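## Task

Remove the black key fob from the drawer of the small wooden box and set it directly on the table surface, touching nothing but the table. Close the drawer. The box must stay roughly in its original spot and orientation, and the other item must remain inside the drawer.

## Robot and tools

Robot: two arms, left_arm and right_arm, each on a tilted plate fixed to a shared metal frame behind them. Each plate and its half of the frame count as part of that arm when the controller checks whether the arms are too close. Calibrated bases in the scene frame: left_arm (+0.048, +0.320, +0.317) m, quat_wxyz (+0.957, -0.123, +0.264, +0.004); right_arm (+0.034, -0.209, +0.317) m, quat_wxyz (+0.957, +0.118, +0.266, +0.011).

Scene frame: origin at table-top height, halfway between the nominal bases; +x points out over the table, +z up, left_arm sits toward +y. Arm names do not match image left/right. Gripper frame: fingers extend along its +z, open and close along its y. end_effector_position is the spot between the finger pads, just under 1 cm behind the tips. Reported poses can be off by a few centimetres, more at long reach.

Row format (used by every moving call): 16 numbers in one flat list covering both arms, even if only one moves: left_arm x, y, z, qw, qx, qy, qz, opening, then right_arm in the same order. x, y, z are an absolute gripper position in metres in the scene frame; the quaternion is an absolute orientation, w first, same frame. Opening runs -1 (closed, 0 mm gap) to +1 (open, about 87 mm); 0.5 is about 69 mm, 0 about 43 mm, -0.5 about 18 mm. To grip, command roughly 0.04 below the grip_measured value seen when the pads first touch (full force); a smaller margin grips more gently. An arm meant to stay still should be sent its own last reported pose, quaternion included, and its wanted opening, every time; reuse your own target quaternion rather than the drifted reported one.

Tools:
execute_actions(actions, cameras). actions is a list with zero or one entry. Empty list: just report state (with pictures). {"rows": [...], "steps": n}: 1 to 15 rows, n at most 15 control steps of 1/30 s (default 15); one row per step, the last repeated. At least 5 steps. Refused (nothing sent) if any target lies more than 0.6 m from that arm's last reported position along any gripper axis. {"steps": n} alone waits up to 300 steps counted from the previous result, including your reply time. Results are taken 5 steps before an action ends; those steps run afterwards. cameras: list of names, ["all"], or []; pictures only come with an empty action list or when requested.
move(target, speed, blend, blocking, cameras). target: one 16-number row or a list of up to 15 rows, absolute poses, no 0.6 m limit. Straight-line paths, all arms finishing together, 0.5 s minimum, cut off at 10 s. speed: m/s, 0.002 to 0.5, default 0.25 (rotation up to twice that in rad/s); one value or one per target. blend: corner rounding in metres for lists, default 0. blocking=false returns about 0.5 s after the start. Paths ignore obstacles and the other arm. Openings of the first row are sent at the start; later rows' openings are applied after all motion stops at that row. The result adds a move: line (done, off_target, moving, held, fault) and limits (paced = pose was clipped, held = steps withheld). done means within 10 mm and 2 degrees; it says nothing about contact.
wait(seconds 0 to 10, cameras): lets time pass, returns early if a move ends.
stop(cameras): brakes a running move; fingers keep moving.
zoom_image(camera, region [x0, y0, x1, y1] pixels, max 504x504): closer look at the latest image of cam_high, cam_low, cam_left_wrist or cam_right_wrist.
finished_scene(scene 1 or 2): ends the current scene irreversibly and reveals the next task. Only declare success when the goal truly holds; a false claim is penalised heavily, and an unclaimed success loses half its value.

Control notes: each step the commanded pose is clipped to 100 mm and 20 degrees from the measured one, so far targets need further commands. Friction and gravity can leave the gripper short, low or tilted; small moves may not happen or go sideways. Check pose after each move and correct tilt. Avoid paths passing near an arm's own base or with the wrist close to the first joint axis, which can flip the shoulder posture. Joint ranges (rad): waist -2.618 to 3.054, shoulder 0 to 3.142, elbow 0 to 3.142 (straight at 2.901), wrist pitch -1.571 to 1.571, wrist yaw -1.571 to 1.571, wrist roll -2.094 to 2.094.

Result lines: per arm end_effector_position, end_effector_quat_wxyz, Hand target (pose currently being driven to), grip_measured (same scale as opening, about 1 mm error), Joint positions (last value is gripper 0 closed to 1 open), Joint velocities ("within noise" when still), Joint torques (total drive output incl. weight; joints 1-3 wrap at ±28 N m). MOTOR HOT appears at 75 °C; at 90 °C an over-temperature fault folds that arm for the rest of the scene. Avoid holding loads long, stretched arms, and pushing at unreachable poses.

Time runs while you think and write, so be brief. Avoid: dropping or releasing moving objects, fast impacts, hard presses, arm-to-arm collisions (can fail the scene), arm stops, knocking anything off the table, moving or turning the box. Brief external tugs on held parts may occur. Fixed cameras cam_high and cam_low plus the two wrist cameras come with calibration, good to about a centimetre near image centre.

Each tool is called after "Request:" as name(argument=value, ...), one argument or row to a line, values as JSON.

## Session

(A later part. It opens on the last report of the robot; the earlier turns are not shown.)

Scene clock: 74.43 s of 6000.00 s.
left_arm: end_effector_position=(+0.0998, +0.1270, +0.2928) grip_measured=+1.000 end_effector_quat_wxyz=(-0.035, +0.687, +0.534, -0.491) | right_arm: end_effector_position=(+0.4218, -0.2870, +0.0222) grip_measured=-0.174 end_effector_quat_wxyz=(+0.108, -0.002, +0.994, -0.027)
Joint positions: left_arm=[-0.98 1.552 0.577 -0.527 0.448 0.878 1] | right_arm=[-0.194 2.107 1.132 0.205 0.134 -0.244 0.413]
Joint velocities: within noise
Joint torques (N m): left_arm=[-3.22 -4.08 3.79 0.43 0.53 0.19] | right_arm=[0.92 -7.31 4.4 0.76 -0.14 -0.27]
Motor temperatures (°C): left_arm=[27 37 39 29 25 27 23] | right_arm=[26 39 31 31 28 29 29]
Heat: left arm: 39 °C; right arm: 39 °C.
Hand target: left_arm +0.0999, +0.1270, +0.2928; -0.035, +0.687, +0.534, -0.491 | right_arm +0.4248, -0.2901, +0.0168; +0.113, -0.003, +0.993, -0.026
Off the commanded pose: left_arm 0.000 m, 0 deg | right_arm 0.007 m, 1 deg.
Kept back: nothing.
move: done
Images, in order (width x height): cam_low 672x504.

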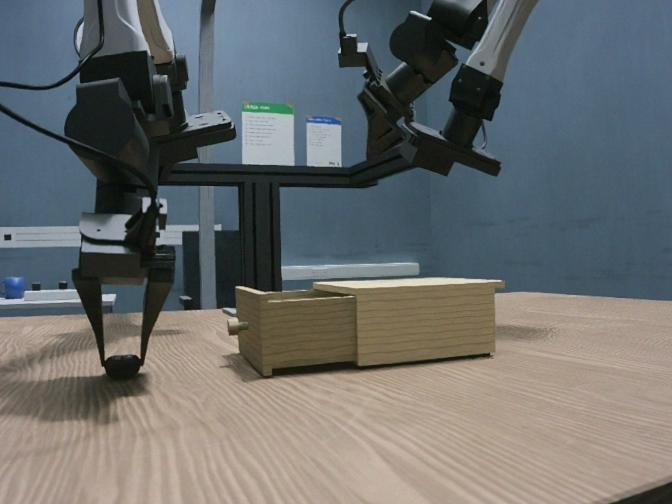

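Request:
move(
  target=[0.0998,0.1270,0.2928,-0.035,0.687,0.534,-0.491,1,0.425,-0.29,0.0135,0.1132,-0.003,0.9933,-0.026,-0.23],
  speed=0.02,
  cameras=["cam_low"],
)

Request:
zoom_image(
  camera="cam_low",
  region=[50, 240, 200, 400],
)

Scene clock: 75.37 s of 6000.00 s.
left_arm: end_effector_position=(+0.0998, +0.1270, +0.2928) grip_measured=+1.000 end_effector_quat_wxyz=(-0.035, +0.687, +0.534, -0.491) | right_arm: end_effector_position=(+0.4220, -0.2865, +0.0193) grip_measured=-0.174 end_effector_quat_wxyz=(+0.108, -0.002, +0.994, -0.026)
Joint positions: left_arm=[-0.98 1.552 0.577 -0.527 0.448 0.878 1] | right_arm=[-0.194 2.118 1.138 0.21 0.133 -0.244 0.413]
Joint velocities: within noise
Joint torques (N m): left_arm=[-3.21 -4.1 3.84 0.44 0.54 0.2] | right_arm=[0.73 -7.27 4.15 0.77 -0.12 -0.23]
Motor temperatures (°C): left_arm=[27 37 39 29 25 27 23] | right_arm=[26 39 31 31 28 29 29]
Heat: left arm: 39 °C; right arm: 39 °C.
Hand target: left_arm +0.0999, +0.1270, +0.2928; -0.035, +0.687, +0.534, -0.491 | right_arm +0.4250, -0.2901, +0.0138; +0.113, -0.003, +0.993, -0.026
Off the commanded pose: left_arm 0.000 m, 0 deg | right_arm 0.007 m, 1 deg.
Kept back: nothing.
move: done
Images, in order (width x height): cam_low 672x504.

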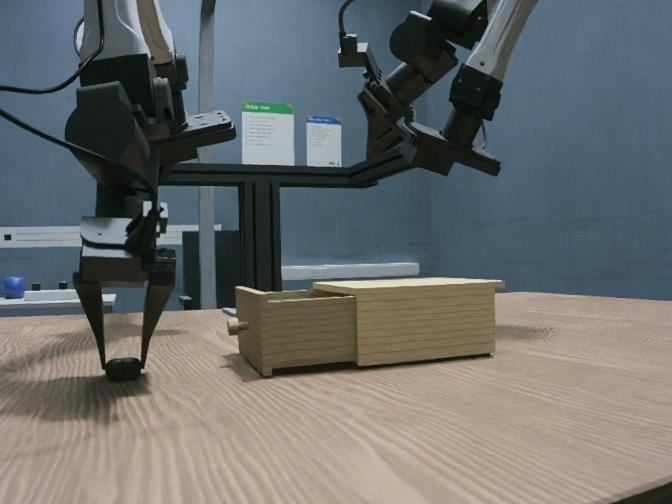

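Scaled by 3.150 from the camera's 672x504 image, which has a finer 960x720 frame.

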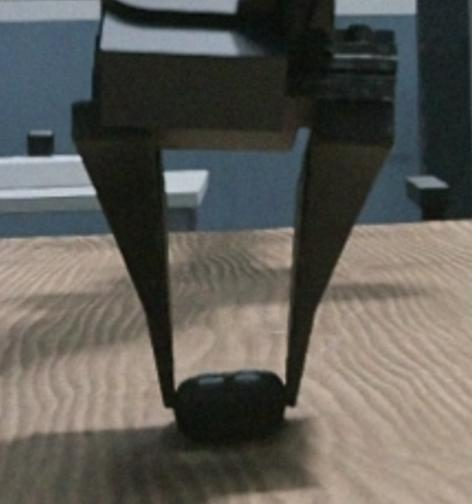

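Request:
move(
  target=[0.0998,0.1270,0.2928,-0.035,0.687,0.534,-0.491,1,0.425,-0.29,0.0105,0.1132,-0.003,0.9933,-0.026,-0.23],
  speed=0.02,
  cameras=["cam_low"],
)

Request:
zoom_image(
  camera="cam_low",
  region=[90, 330, 160, 400],
)

Scene clock: 76.33 s of 6000.00 s.
left_arm: end_effector_position=(+0.0998, +0.1270, +0.2928) grip_measured=+1.000 end_effector_quat_wxyz=(-0.035, +0.687, +0.534, -0.491) | right_arm: end_effector_position=(+0.4232, -0.2867, +0.0187) grip_measured=-0.174 end_effector_quat_wxyz=(+0.110, -0.003, +0.994, -0.027)
Joint positions: left_arm=[-0.98 1.552 0.577 -0.527 0.448 0.878 1] | right_arm=[-0.194 2.12 1.141 0.214 0.133 -0.245 0.413]
Joint velocities: within noise
Joint torques (N m): left_arm=[-3.19 -4.11 3.81 0.43 0.53 0.18] | right_arm=[0.79 -6.68 4.55 0.79 -0.13 -0.25]
Motor temperatures (°C): left_arm=[27 37 39 29 25 27 23] | right_arm=[26 38 31 31 28 29 29]
Heat: left arm: 39 °C; right arm: 38 °C.
Hand target: left_arm +0.0999, +0.1270, +0.2928; -0.035, +0.687, +0.534, -0.491 | right_arm +0.4249, -0.2901, +0.0109; +0.113, -0.003, +0.993, -0.026
Off the commanded pose: left_arm 0.000 m, 0 deg | right_arm 0.009 m, 0 deg.
Kept back: nothing.
move: done
Images, in order (width x height): cam_low 672x504.

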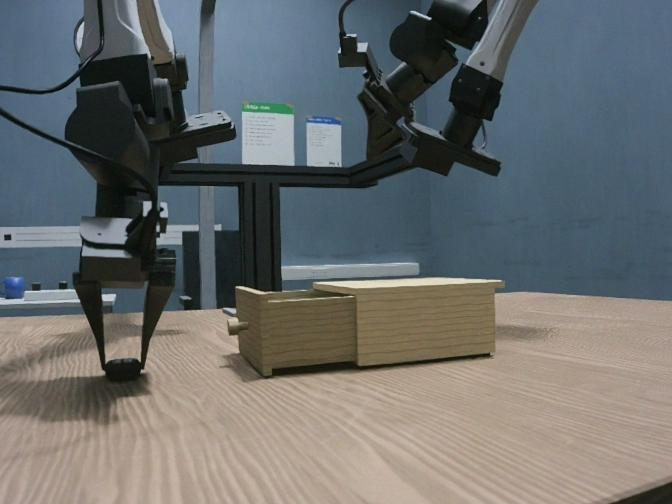

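Scaled by 7.200 from the camera's 672x504 image, which has a finer 960x720 frame.

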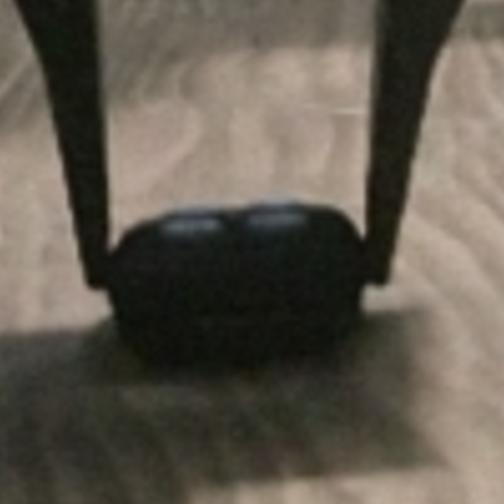

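Request:
move(
  target=[0.0998,0.1270,0.2928,-0.035,0.687,0.534,-0.491,1,0.425,-0.29,0.0125,0.1132,-0.003,0.9933,-0.026,-0.13],
  speed=0.02,
  cameras=["cam_low"],
)

Request:
move(
  target=[0.0998,0.1270,0.2928,-0.035,0.687,0.534,-0.491,1,0.425,-0.29,0.0135,0.1132,-0.003,0.9933,-0.026,0.25],
  speed=0.02,
  cameras=["cam_low","cam_right_wrist"],
)

Scene clock: 77.30 s of 6000.00 s.
left_arm: end_effector_position=(+0.0998, +0.1270, +0.2928) grip_measured=+1.000 end_effector_quat_wxyz=(-0.035, +0.687, +0.534, -0.491) | right_arm: end_effector_position=(+0.4221, -0.2862, +0.0173) grip_measured=-0.130 end_effector_quat_wxyz=(+0.108, -0.003, +0.994, -0.026)
Joint positions: left_arm=[-0.98 1.552 0.577 -0.527 0.448 0.878 1] | right_arm=[-0.194 2.125 1.141 0.216 0.133 -0.245 0.435]
Joint velocities: within noise
Joint torques (N m): left_arm=[-3.23 -4.04 3.79 0.45 0.55 0.19] | right_arm=[0.76 -7.58 4.1 0.74 -0.13 -0.23]
Motor temperatures (°C): left_arm=[27 37 39 29 25 27 23] | right_arm=[26 38 31 31 28 29 29]
Heat: left arm: 39 °C; right arm: 38 °C.
Hand target: left_arm +0.0999, +0.1270, +0.2928; -0.035, +0.687, +0.534, -0.491 | right_arm +0.4250, -0.2901, +0.0127; +0.113, -0.003, +0.993, -0.026
Off the commanded pose: left_arm 0.000 m, 0 deg | right_arm 0.007 m, 1 deg.
Kept back: nothing.
move: done
Images, in order (width x height): cam_low 672x504.

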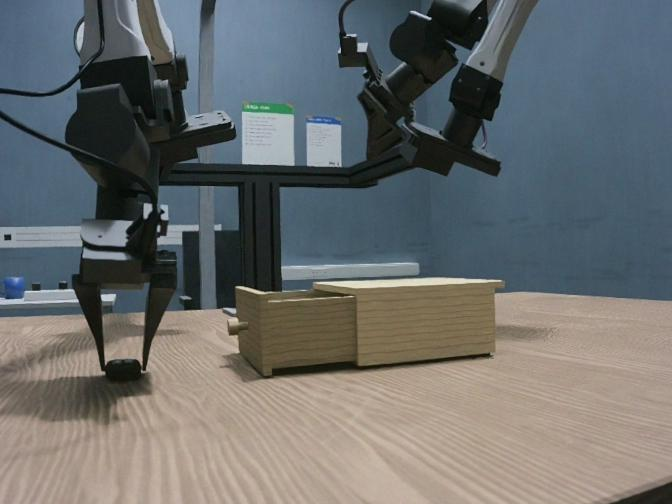

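Scene clock: 78.00 s of 6000.00 s.
left_arm: end_effector_position=(+0.0998, +0.1270, +0.2928) grip_measured=+1.000 end_effector_quat_wxyz=(-0.035, +0.687, +0.534, -0.491) | right_arm: end_effector_position=(+0.4221, -0.2862, +0.0173) grip_measured=+0.250 end_effector_quat_wxyz=(+0.108, -0.003, +0.994, -0.026)
Joint positions: left_arm=[-0.98 1.552 0.577 -0.527 0.448 0.878 1] | right_arm=[-0.194 2.125 1.141 0.216 0.133 -0.245 0.625]
Joint velocities: within noise
Joint torques (N m): left_arm=[-3.19 -4.08 3.82 0.43 0.55 0.2] | right_arm=[0.85 -7.79 4.04 0.74 -0.12 -0.22]
Motor temperatures (°C): left_arm=[27 37 39 29 25 27 23] | right_arm=[26 38 31 31 28 29 29]
Heat: left arm: 39 °C; right arm: 38 °C.
Hand target: left_arm +0.0999, +0.1270, +0.2928; -0.035, +0.687, +0.534, -0.491 | right_arm +0.4250, -0.2901, +0.0137; +0.113, -0.003, +0.993, -0.026
Off the commanded pose: left_arm 0.000 m, 0 deg | right_arm 0.006 m, 1 deg.
Kept back: nothing.
move: done
camera_calibration:
cam_right_wrist: T_world_to_cam=[[0.020231, -0.998258, 0.0554258, -0.296998], [-0.789152, 0.0180939, 0.613931, 0.347313], [-0.613865, -0.0561598, -0.787411, 0.393138], [0, 0, 0, 1]] pos_world=[0.521425, -0.280686, 0.112796]
Images, in order (width x height): cam_low 672x504, cam_right_wrist 672x504.

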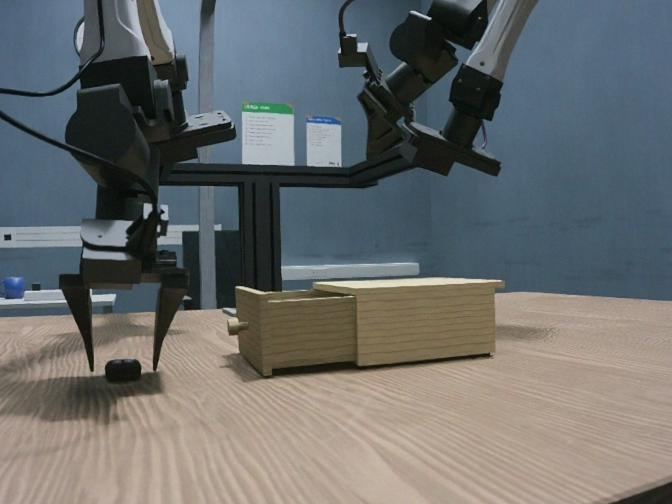

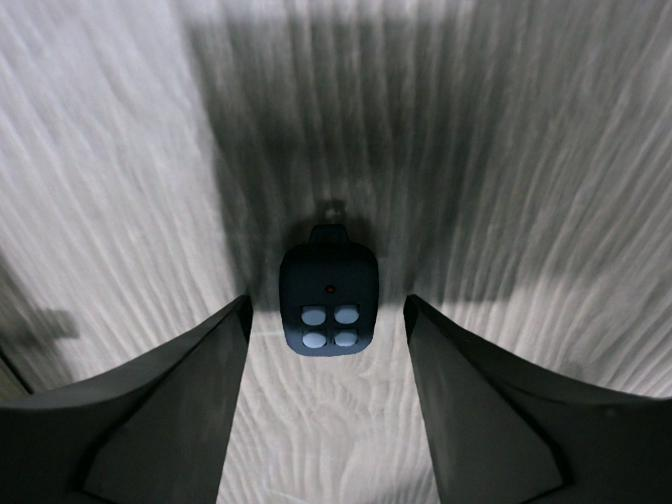

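Request:
move(
  target=[
    [0.0998,0.1270,0.2928,-0.035,0.687,0.534,-0.491,1,0.425,-0.29,0.13,0.1132,-0.003,0.9933,-0.026,0.25],
    [0.0998,0.1270,0.2928,-0.035,0.687,0.534,-0.491,1,0.402,-0.225,0.13,0.1132,0,0.9936,0,-1],
  ],
  speed=[0.08,0.12],
  cameras=["cam_low","cam_right_wrist","cam_high"],
)

Scene clock: 81.53 s of 6000.00 s.
left_arm: end_effector_position=(+0.0998, +0.1270, +0.2928) grip_measured=+1.000 end_effector_quat_wxyz=(-0.035, +0.687, +0.534, -0.491) | right_arm: end_effector_position=(+0.3892, -0.2231, +0.1182) grip_measured=-0.973 end_effector_quat_wxyz=(+0.088, -0.008, +0.996, +0.005)
Joint positions: left_arm=[-0.98 1.552 0.577 -0.527 0.448 0.878 1] | right_arm=[-0.01 1.743 0.898 0.001 0.206 -0.107 0.013]
Joint velocities: within noise
Joint torques (N m): left_arm=[-3.22 -4.11 3.82 0.44 0.54 0.18] | right_arm=[2.93 -10.81 3.15 0.66 0.06 -0.02]
Motor temperatures (°C): left_arm=[27 37 39 29 25 27 23] | right_arm=[26 39 31 31 28 29 29]
Heat: left arm: 39 °C; right arm: 39 °C.
Hand target: left_arm +0.0999, +0.1270, +0.2928; -0.035, +0.687, +0.534, -0.491 | right_arm +0.4018, -0.2250, +0.1298; +0.113, +0.000, +0.994, +0.000
Off the commanded pose: left_arm 0.000 m, 0 deg | right_arm 0.017 m, 3 deg.
Kept back: nothing.
move: off_target (right_arm); target 2's new opening was sent with right_arm's hand 0.018 m and 3 deg from that target
camera_calibration:
cam_right_wrist: T_world_to_cam=[[0.0374165, -0.999283, -0.0057932, -0.238578], [-0.762524, -0.0322974, 0.646153, 0.232912], [-0.645877, -0.0197593, -0.763186, 0.473668], [0, 0, 0, 1]] pos_world=[0.492459, -0.221525, 0.209618]
Images, in order (width x height): cam_high 672x504, cam_low 672x504, cam_right_wrist 672x504.

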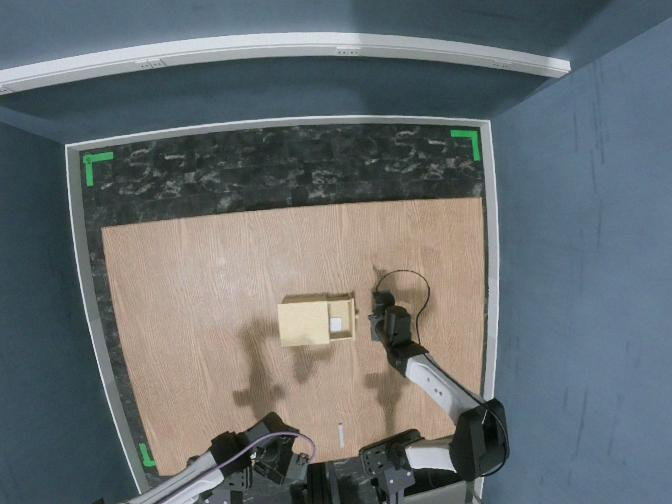

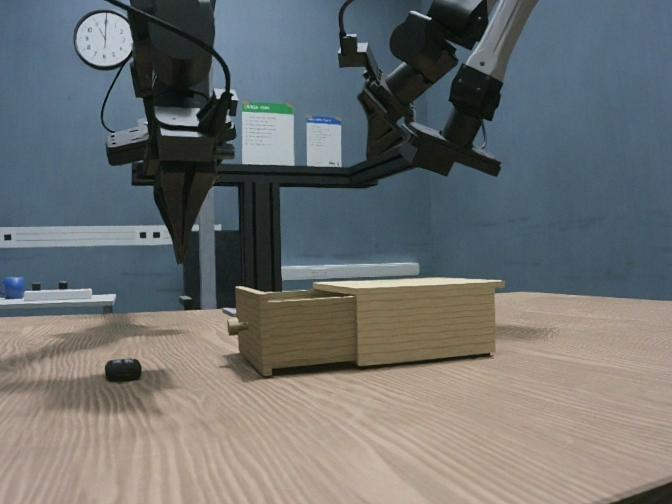

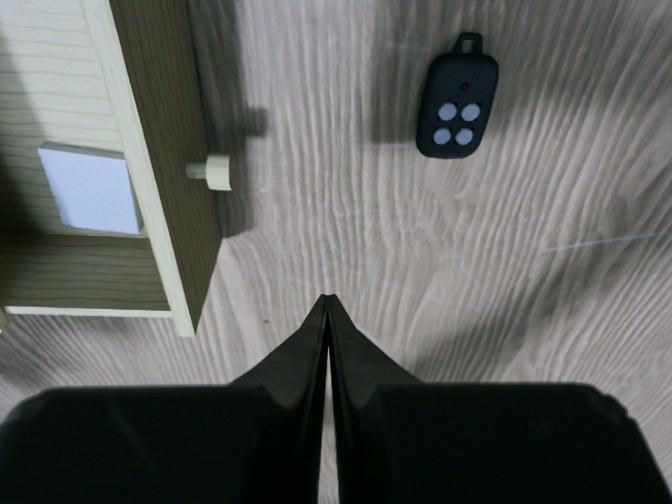

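Request:
move(
  target=[0.0998,0.1270,0.2928,-0.035,0.687,0.534,-0.491,1,0.410,-0.215,0.027,0.1132,0,0.9936,0,-1],
  speed=0.1,
  cameras=["cam_low","cam_right_wrist"],
)

Request:
zoom_image(
  camera="cam_low",
  region=[150, 230, 320, 400],
)

Scene clock: 83.63 s of 6000.00 s.
left_arm: end_effector_position=(+0.0998, +0.1270, +0.2928) grip_measured=+1.000 end_effector_quat_wxyz=(-0.035, +0.687, +0.534, -0.491) | right_arm: end_effector_position=(+0.4072, -0.2127, +0.0324) grip_measured=-0.973 end_effector_quat_wxyz=(+0.109, +0.000, +0.994, -0.001)
Joint positions: left_arm=[-0.98 1.552 0.577 -0.527 0.448 0.878 1] | right_arm=[-0.03 2.088 1.033 0.259 0.201 -0.115 0.013]
Joint velocities: within noise
Joint torques (N m): left_arm=[-3.18 -4.05 3.79 0.43 0.53 0.19] | right_arm=[1.81 -6.89 3.64 0.74 -0.13 -0.25]
Motor temperatures (°C): left_arm=[27 37 39 29 25 27 23] | right_arm=[26 39 31 31 28 29 29]
Heat: left arm: 39 °C; right arm: 39 °C.
Hand target: left_arm +0.0999, +0.1270, +0.2928; -0.035, +0.687, +0.534, -0.491 | right_arm +0.4099, -0.2151, +0.0272; +0.113, +0.000, +0.994, +0.000
Off the commanded pose: left_arm 0.000 m, 0 deg | right_arm 0.007 m, 1 deg.
Kept back: nothing.
move: done
camera_calibration:
cam_right_wrist: T_world_to_cam=[[0.0198351, -0.99979, 0.00506393, -0.222625], [-0.789589, -0.0125574, 0.613507, 0.318671], [-0.613315, -0.0161674, -0.789673, 0.408368], [0, 0, 0, 1]] pos_world=[0.506493, -0.211974, 0.128098]
Images, in order (width x height): cam_low 672x504, cam_right_wrist 672x504.

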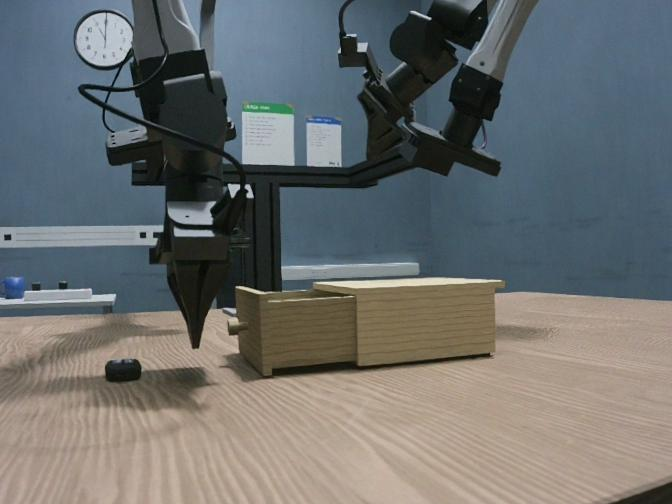

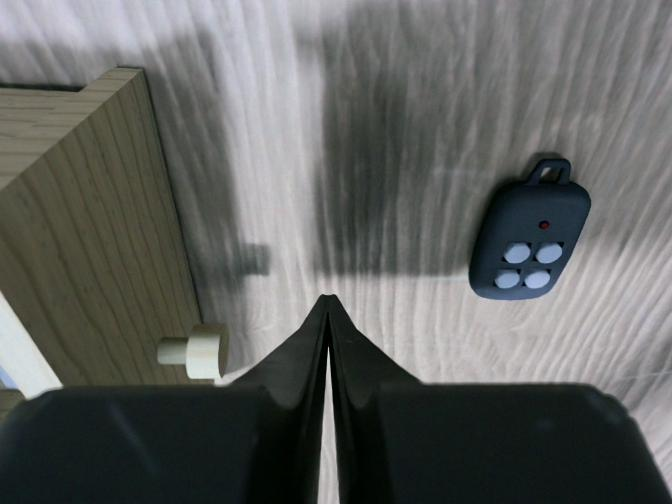

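Scaled by 2.965 from the camera's 672x504 image, which has a finer 960x720 frame.

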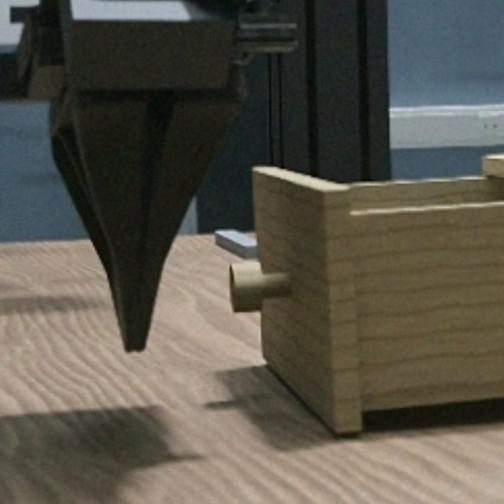

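Request:
move(
  target=[0.0998,0.1270,0.2928,-0.035,0.687,0.534,-0.491,1,0.399,-0.197,0.027,0.1132,0,0.9936,0,-1],
  speed=0.05,
  cameras=["cam_low","cam_right_wrist"],
)

Request:
zoom_image(
  camera="cam_low",
  region=[150, 230, 320, 400],
)

Scene clock: 84.80 s of 6000.00 s.
left_arm: end_effector_position=(+0.0998, +0.1270, +0.2928) grip_measured=+1.000 end_effector_quat_wxyz=(-0.035, +0.687, +0.534, -0.491) | right_arm: end_effector_position=(+0.4040, -0.2011, +0.0321) grip_measured=-0.973 end_effector_quat_wxyz=(+0.116, -0.002, +0.993, +0.002)
Joint positions: left_arm=[-0.98 1.552 0.577 -0.527 0.448 0.878 1] | right_arm=[-0.003 2.093 1.007 0.3 0.211 -0.102 0.013]
Joint velocities: within noise
Joint torques (N m): left_arm=[-3.23 -4.05 3.82 0.44 0.54 0.2] | right_arm=[3.74 -6.63 1.77 0.76 0.07 -0.11]
Motor temperatures (°C): left_arm=[27 37 39 29 25 27 23] | right_arm=[26 39 31 31 28 29 29]
Heat: left arm: 39 °C; right arm: 39 °C.
Hand target: left_arm +0.0999, +0.1270, +0.2928; -0.035, +0.687, +0.534, -0.491 | right_arm +0.3989, -0.1971, +0.0272; +0.113, +0.000, +0.994, +0.000
Off the commanded pose: left_arm 0.000 m, 0 deg | right_arm 0.008 m, 0 deg.
Kept back: nothing.
move: done
camera_calibration:
cam_right_wrist: T_world_to_cam=[[0.0242321, -0.999706, -0.000544149, -0.21259], [-0.798012, -0.0196711, 0.60232, 0.318828], [-0.602154, -0.0141613, -0.798254, 0.402536], [0, 0, 0, 1]] pos_world=[0.501969, -0.200555, 0.129174]
Images, in order (width x height): cam_low 672x504, cam_right_wrist 672x504.

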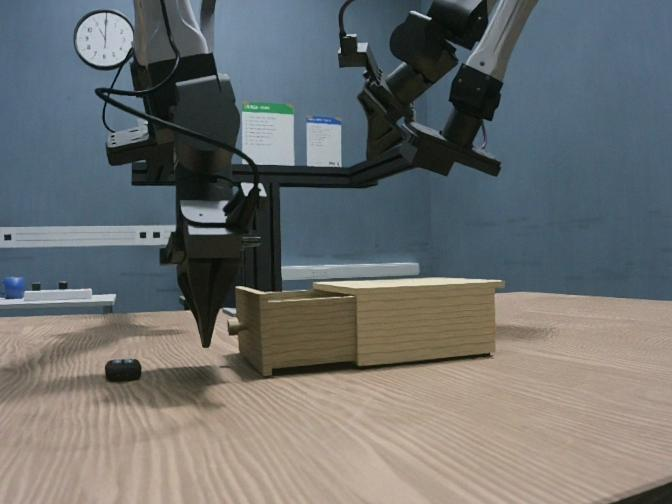

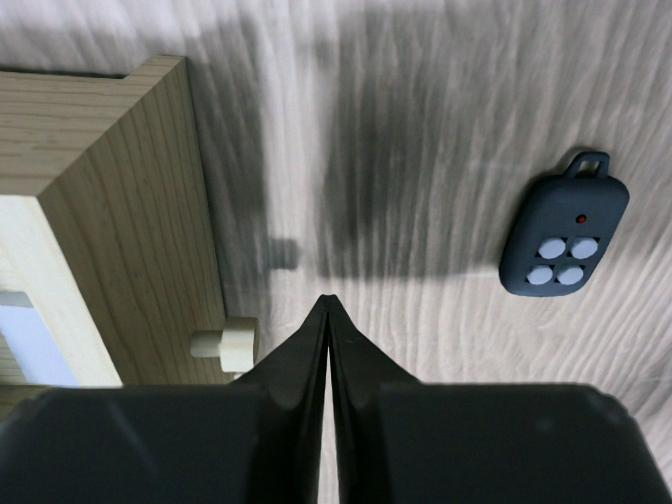

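Scaled by 2.965 from the camera's 672x504 image, which has a finer 960x720 frame.

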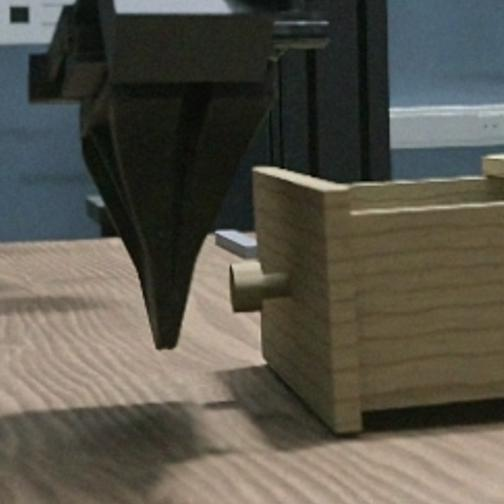

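Request:
move(
  target=[0.0998,0.1270,0.2928,-0.035,0.687,0.534,-0.491,1,0.393,-0.188,0.027,0.1132,0,0.9936,0,-1],
  speed=0.04,
  cameras=["cam_low","cam_right_wrist"],
)

Request:
zoom_image(
  camera="cam_low",
  region=[150, 230, 320, 400],
)

Scene clock: 85.77 s of 6000.00 s.
left_arm: end_effector_position=(+0.0998, +0.1270, +0.2928) grip_measured=+1.000 end_effector_quat_wxyz=(-0.035, +0.687, +0.534, -0.491) | right_arm: end_effector_position=(+0.3997, -0.1931, +0.0331) grip_measured=-0.973 end_effector_quat_wxyz=(+0.118, +0.000, +0.993, +0.002)
Joint positions: left_arm=[-0.98 1.552 0.577 -0.527 0.448 0.878 1] | right_arm=[0.018 2.093 0.985 0.322 0.227 -0.085 0.013]
Joint velocities: within noise
Joint torques (N m): left_arm=[-3.23 -4.11 3.78 0.43 0.55 0.18] | right_arm=[4.16 -6.23 1.59 0.75 0.06 -0.07]
Motor temperatures (°C): left_arm=[27 37 39 29 25 27 23] | right_arm=[26 39 31 31 28 29 29]
Heat: left arm: 39 °C; right arm: 39 °C.
Hand target: left_arm +0.0999, +0.1270, +0.2928; -0.035, +0.687, +0.534, -0.491 | right_arm +0.3928, -0.1880, +0.0273; +0.113, +0.000, +0.994, +0.000
Off the commanded pose: left_arm 0.000 m, 0 deg | right_arm 0.010 m, 1 deg.
Kept back: nothing.
move: done
camera_calibration:
cam_right_wrist: T_world_to_cam=[[0.0218658, -0.999761, -0.0000870077, -0.203564], [-0.800433, -0.0175585, 0.599165, 0.316408], [-0.599024, -0.0130316, -0.800625, 0.399861], [0, 0, 0, 1]] pos_world=[0.497241, -0.192749, 0.13054]
Images, in order (width x height): cam_low 672x504, cam_right_wrist 672x504.

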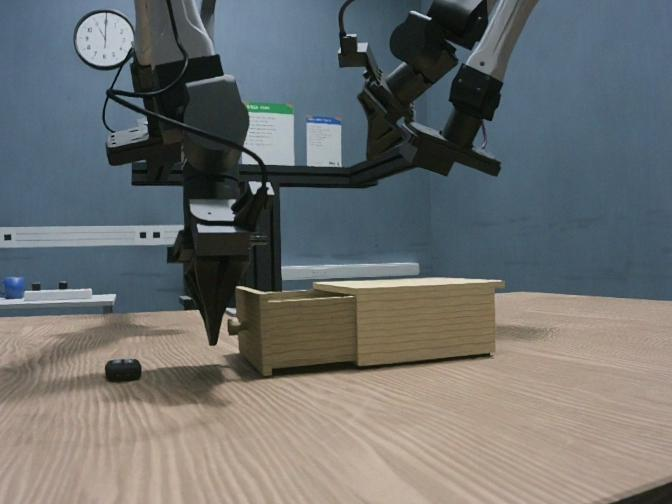

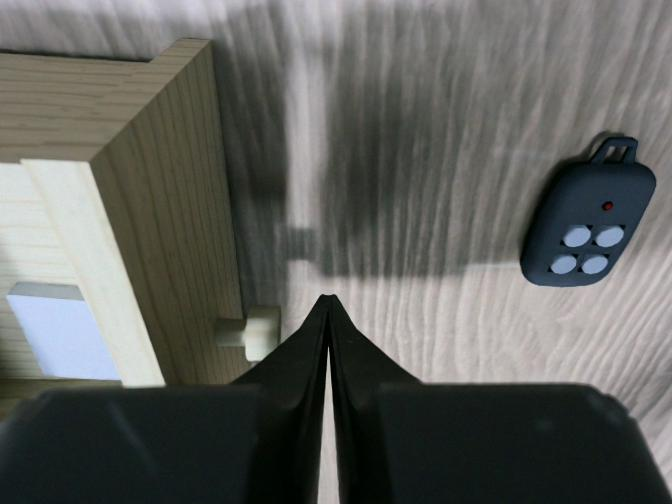

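Scaled by 2.965 from the camera's 672x504 image, which has a finer 960x720 frame.

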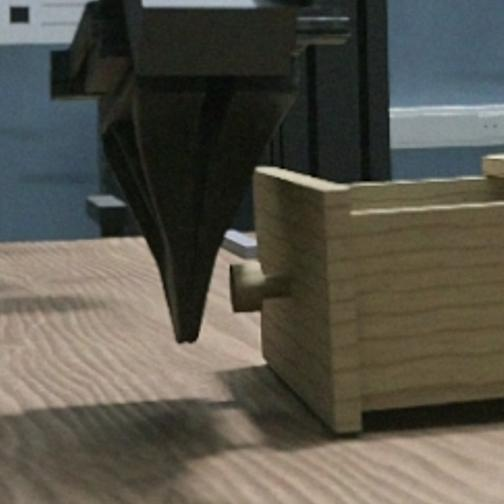

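Request:
move(
  target=[0.0998,0.1270,0.2928,-0.035,0.687,0.534,-0.491,1,0.392,-0.150,0.027,0.1132,0,0.9936,0,-1],
  speed=0.05,
  cameras=["cam_low","cam_right_wrist","cam_high"],
)

Request:
zoom_image(
  camera="cam_high",
  region=[260, 270, 400, 375],
)

Scene clock: 87.23 s of 6000.00 s.
left_arm: end_effector_position=(+0.0998, +0.1270, +0.2928) grip_measured=+1.000 end_effector_quat_wxyz=(-0.035, +0.687, +0.534, -0.491) | right_arm: end_effector_position=(+0.3970, -0.1763, +0.0325) grip_measured=-0.974 end_effector_quat_wxyz=(+0.119, +0.007, +0.992, -0.037)
Joint positions: left_arm=[-0.98 1.552 0.577 -0.527 0.448 0.878 1] | right_arm=[0.097 2.126 0.994 0.337 0.361 -0.022 0.013]
Joint velocities: within noise
Joint torques (N m): left_arm=[-3.19 -4.08 3.82 0.44 0.54 0.19] | right_arm=[6.5 -6.05 2.84 0.59 -0.51 0.11]
Motor temperatures (°C): left_arm=[27 37 39 29 25 27 23] | right_arm=[26 39 31 31 28 29 29]
Heat: left arm: 39 °C; right arm: 39 °C.
Hand target: left_arm +0.0999, +0.1270, +0.2928; -0.035, +0.687, +0.534, -0.491 | right_arm +0.3912, -0.1508, +0.0283; +0.113, +0.000, +0.994, -0.001
Off the commanded pose: left_arm 0.000 m, 0 deg | right_arm 0.027 m, 4 deg.
Kept back: nothing.
move: off_target (right_arm)
camera_calibration:
cam_right_wrist: T_world_to_cam=[[-0.00245834, -0.997166, 0.0751947, -0.179058], [-0.801617, 0.0469193, 0.595995, 0.326851], [-0.597833, -0.0588122, -0.79946, 0.389422], [0, 0, 0, 1]] pos_world=[0.494378, -0.170983, 0.12999]
Images, in order (width x height): cam_high 672x504, cam_low 672x504, cam_right_wrist 672x504.

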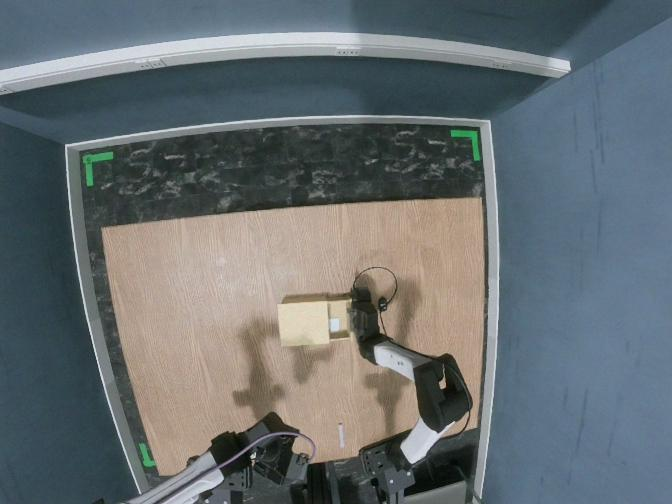

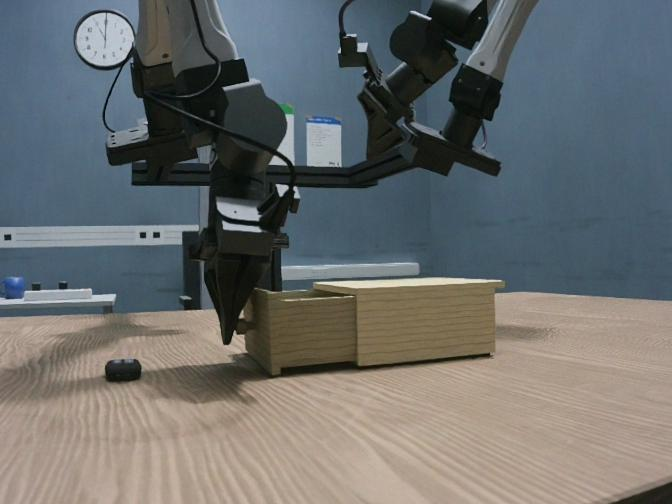

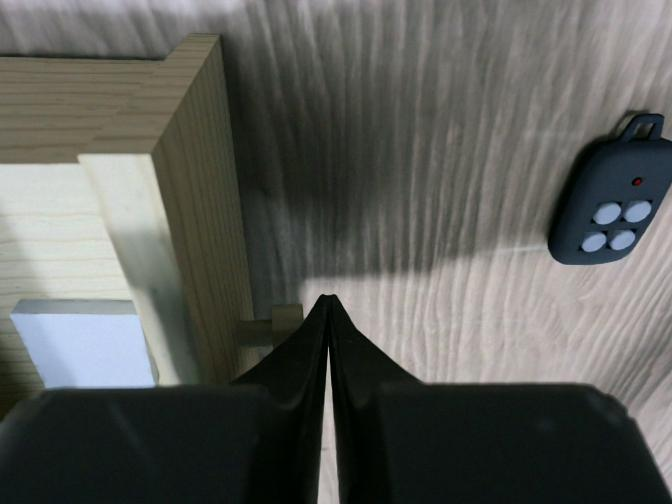

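Scaled by 3.600 from the camera's 672x504 image, which has a finer 960x720 frame.

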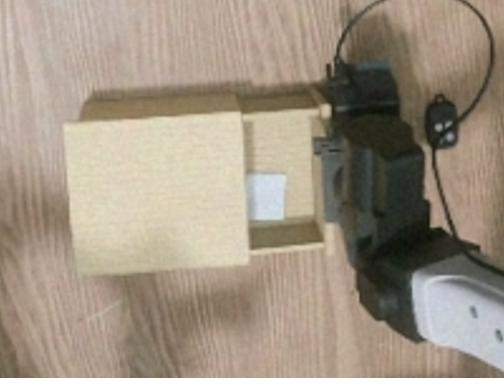

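Request:
move(
  target=[0.0998,0.1270,0.2928,-0.035,0.687,0.534,-0.491,1,0.392,-0.108,0.026,0.1132,0,0.9936,0,-1],
  speed=0.05,
  cameras=["cam_low","cam_right_wrist","cam_high"],
)

Request:
zoom_image(
  camera="cam_high",
  region=[260, 270, 400, 375],
)

Scene clock: 88.67 s of 6000.00 s.
left_arm: end_effector_position=(+0.0998, +0.1270, +0.2928) grip_measured=+1.000 end_effector_quat_wxyz=(-0.035, +0.687, +0.534, -0.491) | right_arm: end_effector_position=(+0.3980, -0.1420, +0.0314) grip_measured=-0.974 end_effector_quat_wxyz=(+0.120, +0.009, +0.992, -0.049)
Joint positions: left_arm=[-0.98 1.552 0.577 -0.527 0.448 0.878 1] | right_arm=[0.193 2.179 1.045 0.311 0.451 0.054 0.013]
Joint velocities: within noise
Joint torques (N m): left_arm=[-3.19 -4.08 3.78 0.43 0.54 0.18] | right_arm=[7.99 -5.81 3.29 0.53 -0.66 0.15]
Motor temperatures (°C): left_arm=[27 37 39 29 25 27 23] | right_arm=[26 39 31 31 28 29 29]
Heat: left arm: 39 °C; right arm: 39 °C.
Hand target: left_arm +0.0999, +0.1270, +0.2928; -0.035, +0.687, +0.534, -0.491 | right_arm +0.3906, -0.1094, +0.0280; +0.112, +0.000, +0.994, -0.001
Off the commanded pose: left_arm 0.000 m, 0 deg | right_arm 0.035 m, 6 deg.
Kept back: nothing.
move: off_target (right_arm)
camera_calibration:
cam_right_wrist: T_world_to_cam=[[-0.00940266, -0.995167, 0.0977503, -0.142425], [-0.802593, 0.0658193, 0.592885, 0.329826], [-0.596453, -0.072879, -0.799332, 0.388617], [0, 0, 0, 1]] pos_world=[0.495168, -0.135124, 0.129008]
Images, in order (width x height): cam_high 672x504, cam_low 672x504, cam_right_wrist 672x504.

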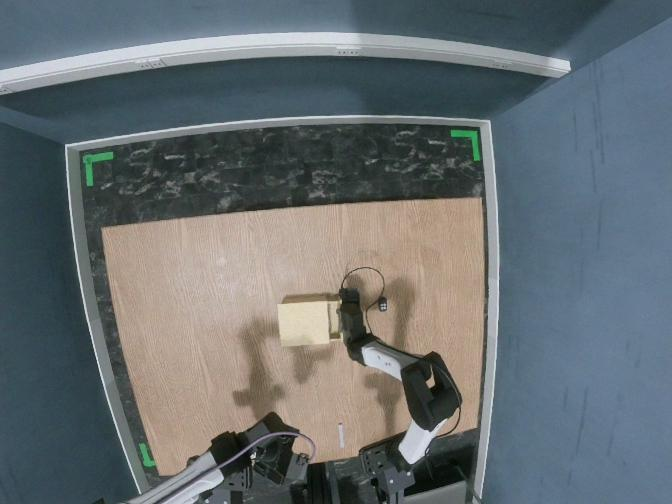

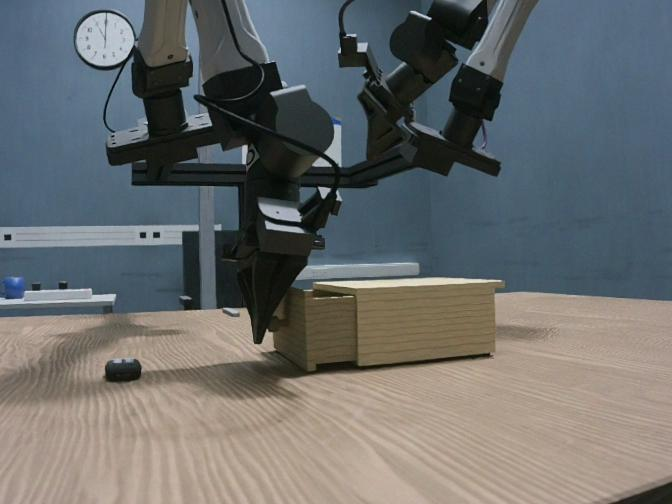

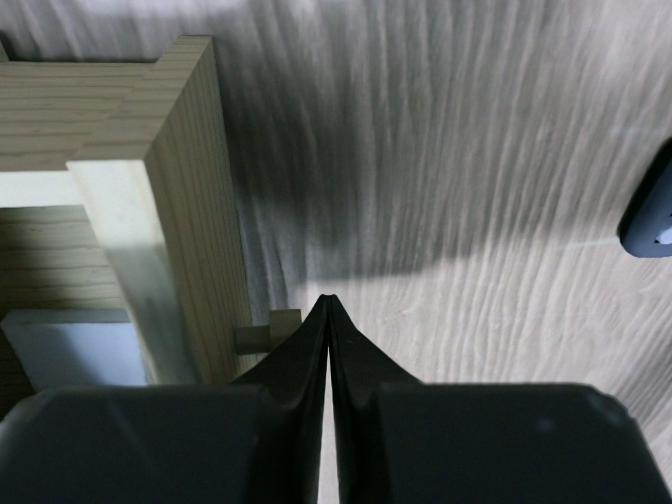

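Scaled by 3.600 from the camera's 672x504 image, which has a finer 960x720 frame.

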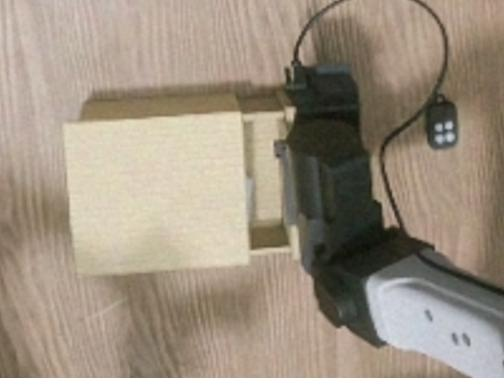

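Request:
move(
  target=[0.0998,0.1270,0.2928,-0.035,0.687,0.534,-0.491,1,0.391,-0.082,0.026,0.1132,0.003,0.9933,0.026,-1],
  speed=0.05,
  cameras=["cam_low","cam_right_wrist","cam_high"],
)

Request:
zoom_image(
  camera="cam_high",
  region=[260, 270, 400, 375],
)

Scene clock: 90.07 s of 6000.00 s.
left_arm: end_effector_position=(+0.0998, +0.1270, +0.2928) grip_measured=+1.000 end_effector_quat_wxyz=(-0.035, +0.687, +0.534, -0.491) | right_arm: end_effector_position=(+0.3938, -0.1206, +0.0303) grip_measured=-0.974 end_effector_quat_wxyz=(+0.115, +0.011, +0.993, -0.033)
Joint positions: left_arm=[-0.98 1.552 0.577 -0.527 0.448 0.878 1] | right_arm=[0.232 2.202 1.063 0.293 0.446 0.097 0.013]
Joint velocities: within noise
Joint torques (N m): left_arm=[-3.19 -4.1 3.82 0.43 0.55 0.18] | right_arm=[8.43 -5.94 3.75 0.62 -0.86 0.15]
Motor temperatures (°C): left_arm=[27 37 39 29 25 27 23] | right_arm=[26 39 31 31 28 29 29]
Heat: left arm: 39 °C; right arm: 39 °C.
Hand target: left_arm +0.0999, +0.1270, +0.2928; -0.035, +0.687, +0.534, -0.491 | right_arm +0.3894, -0.0836, +0.0287; +0.112, +0.003, +0.993, +0.025
Off the commanded pose: left_arm 0.000 m, 0 deg | right_arm 0.039 m, 7 deg.
Kept back: nothing.
move: off_target (right_arm)
camera_calibration:
cam_right_wrist: T_world_to_cam=[[-0.00922122, -0.997783, 0.0659025, -0.120507], [-0.79701, 0.0471353, 0.602124, 0.321051], [-0.603895, -0.0469727, -0.795678, 0.392719], [0, 0, 0, 1]] pos_world=[0.49193, -0.116926, 0.127107]
Images, in order (width x height): cam_high 672x504, cam_low 672x504, cam_right_wrist 672x504.

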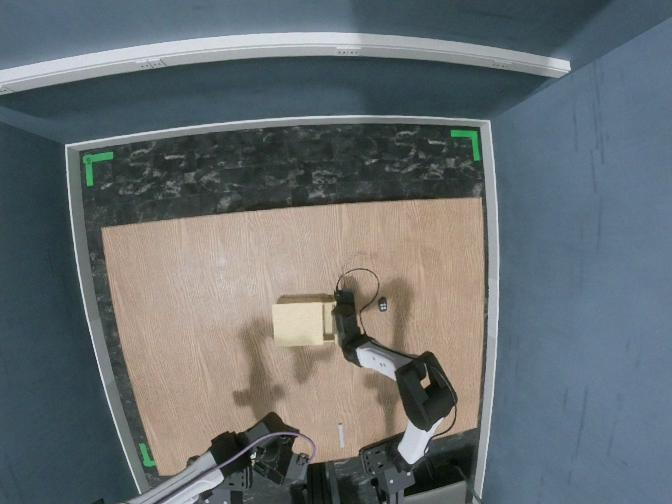

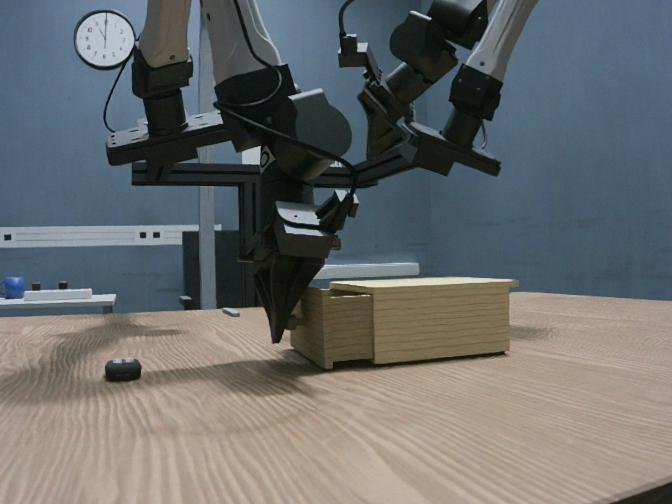

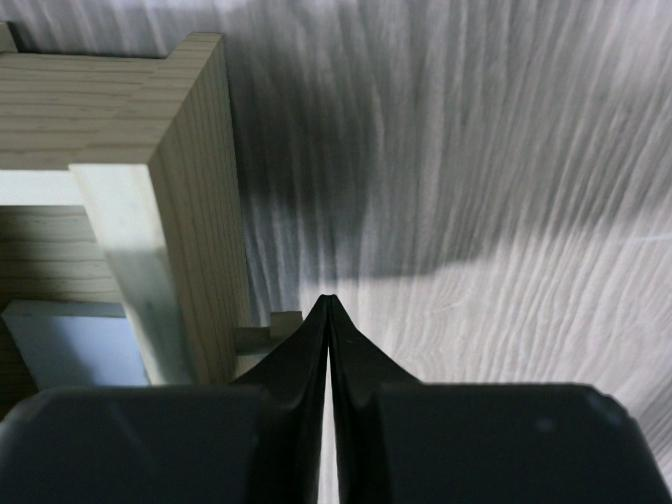

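Scaled by 3.600 from the camera's 672x504 image, which has a finer 960x720 frame.

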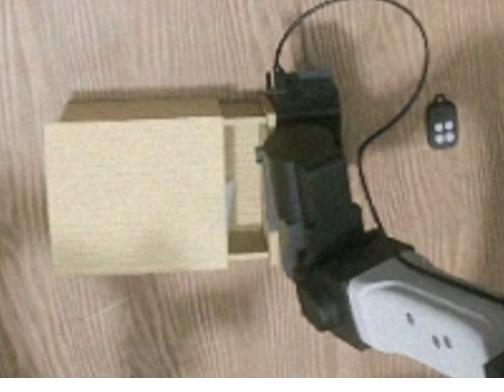

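Request:
move(
  target=[
    [0.22,0.20,0.30,0.113,0,0.9936,0,-1,0.392,-0.110,0.028,0.1132,0,0.9936,0,-1],
    [0.40,0.21,0.18,0.113,0,0.9936,0,-1,0.392,-0.110,0.028,0.1132,0,0.9936,0,-1],
  ],
  speed=0.2,
  blend=0.05,
)

Scene clock: 98.00 s of 6000.00 s.
left_arm: end_effector_position=(+0.3955, +0.2123, +0.1836) grip_measured=-0.993 end_effector_quat_wxyz=(+0.113, +0.000, +0.994, +0.007) | right_arm: end_effector_position=(+0.3937, -0.1213, +0.0299) grip_measured=-0.974 end_effector_quat_wxyz=(+0.114, +0.003, +0.993, -0.031)
Joint positions: left_arm=[-0.47 1.704 0.939 -0.172 -0.534 -0.255 0.003] | right_arm=[0.229 2.202 1.063 0.292 0.438 0.079 0.013]
Joint velocities: within noise
Joint torques (N m): left_arm=[-2.84 -6.58 5.46 1.12 0.09 0.22] | right_arm=[4.62 -7.73 1.81 0.68 -0.54 -0.16]
Motor temperatures (°C): left_arm=[27 37 39 29 25 27 23] | right_arm=[27 38 31 31 28 29 29]
Heat: left arm: 39 °C; right arm: 38 °C.
Hand target: left_arm +0.3999, +0.2101, +0.1801; +0.113, +0.000, +0.994, +0.000 | right_arm +0.3919, -0.1101, +0.0285; +0.113, +0.000, +0.994, -0.001
Off the commanded pose: left_arm 0.006 m, 1 deg | right_arm 0.012 m, 4 deg.
Kept back: nothing.
move: off_target (right_arm)
camera_calibration:
cam_left_wrist: T_world_to_cam=[[0.00132141, -0.999657, -0.0261512, 0.214503], [-0.812201, -0.0163289, 0.583149, 0.242267], [-0.583376, 0.0204694, -0.811944, 0.516349], [0, 0, 0, 1]] pos_world=[0.497711, 0.207816, 0.283579]
cam_right_wrist: T_world_to_cam=[[0.00713041, -0.997943, 0.0637022, -0.127559], [-0.795761, 0.0329154, 0.604716, 0.318907], [-0.605569, -0.0550036, -0.793889, 0.391886], [0, 0, 0, 1]] pos_world=[0.491997, -0.116239, 0.126392]

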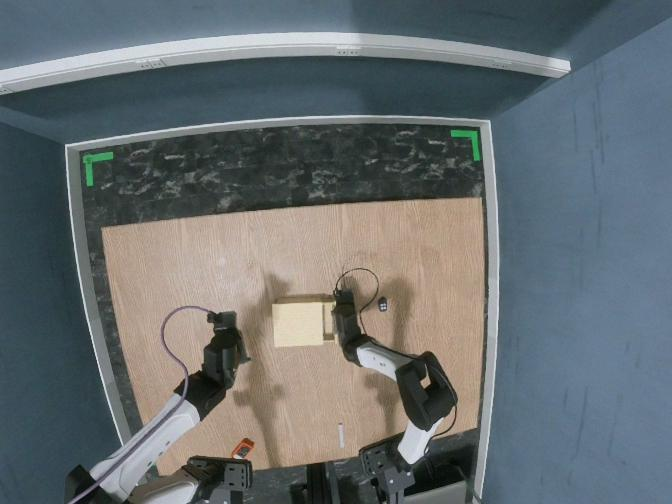

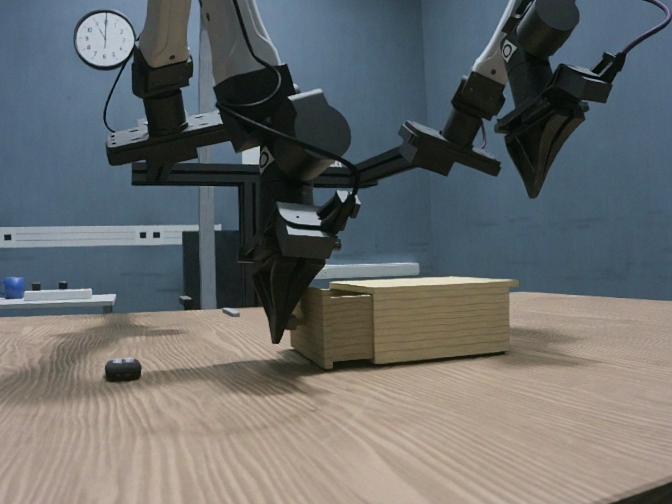

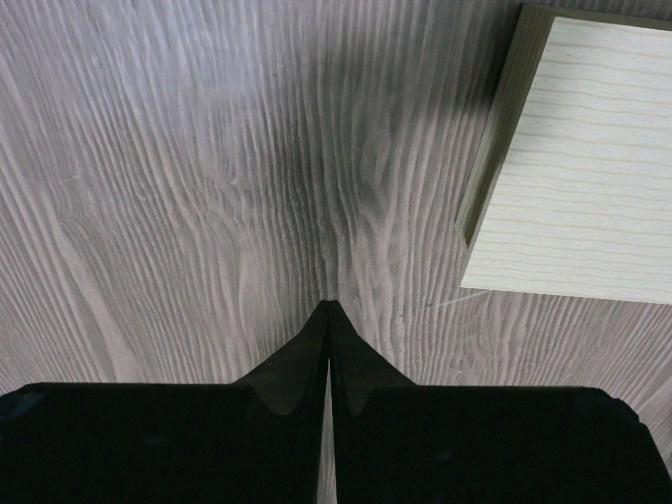

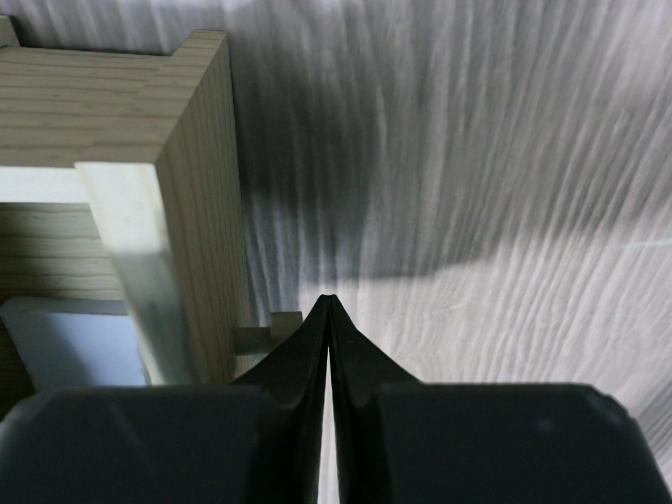

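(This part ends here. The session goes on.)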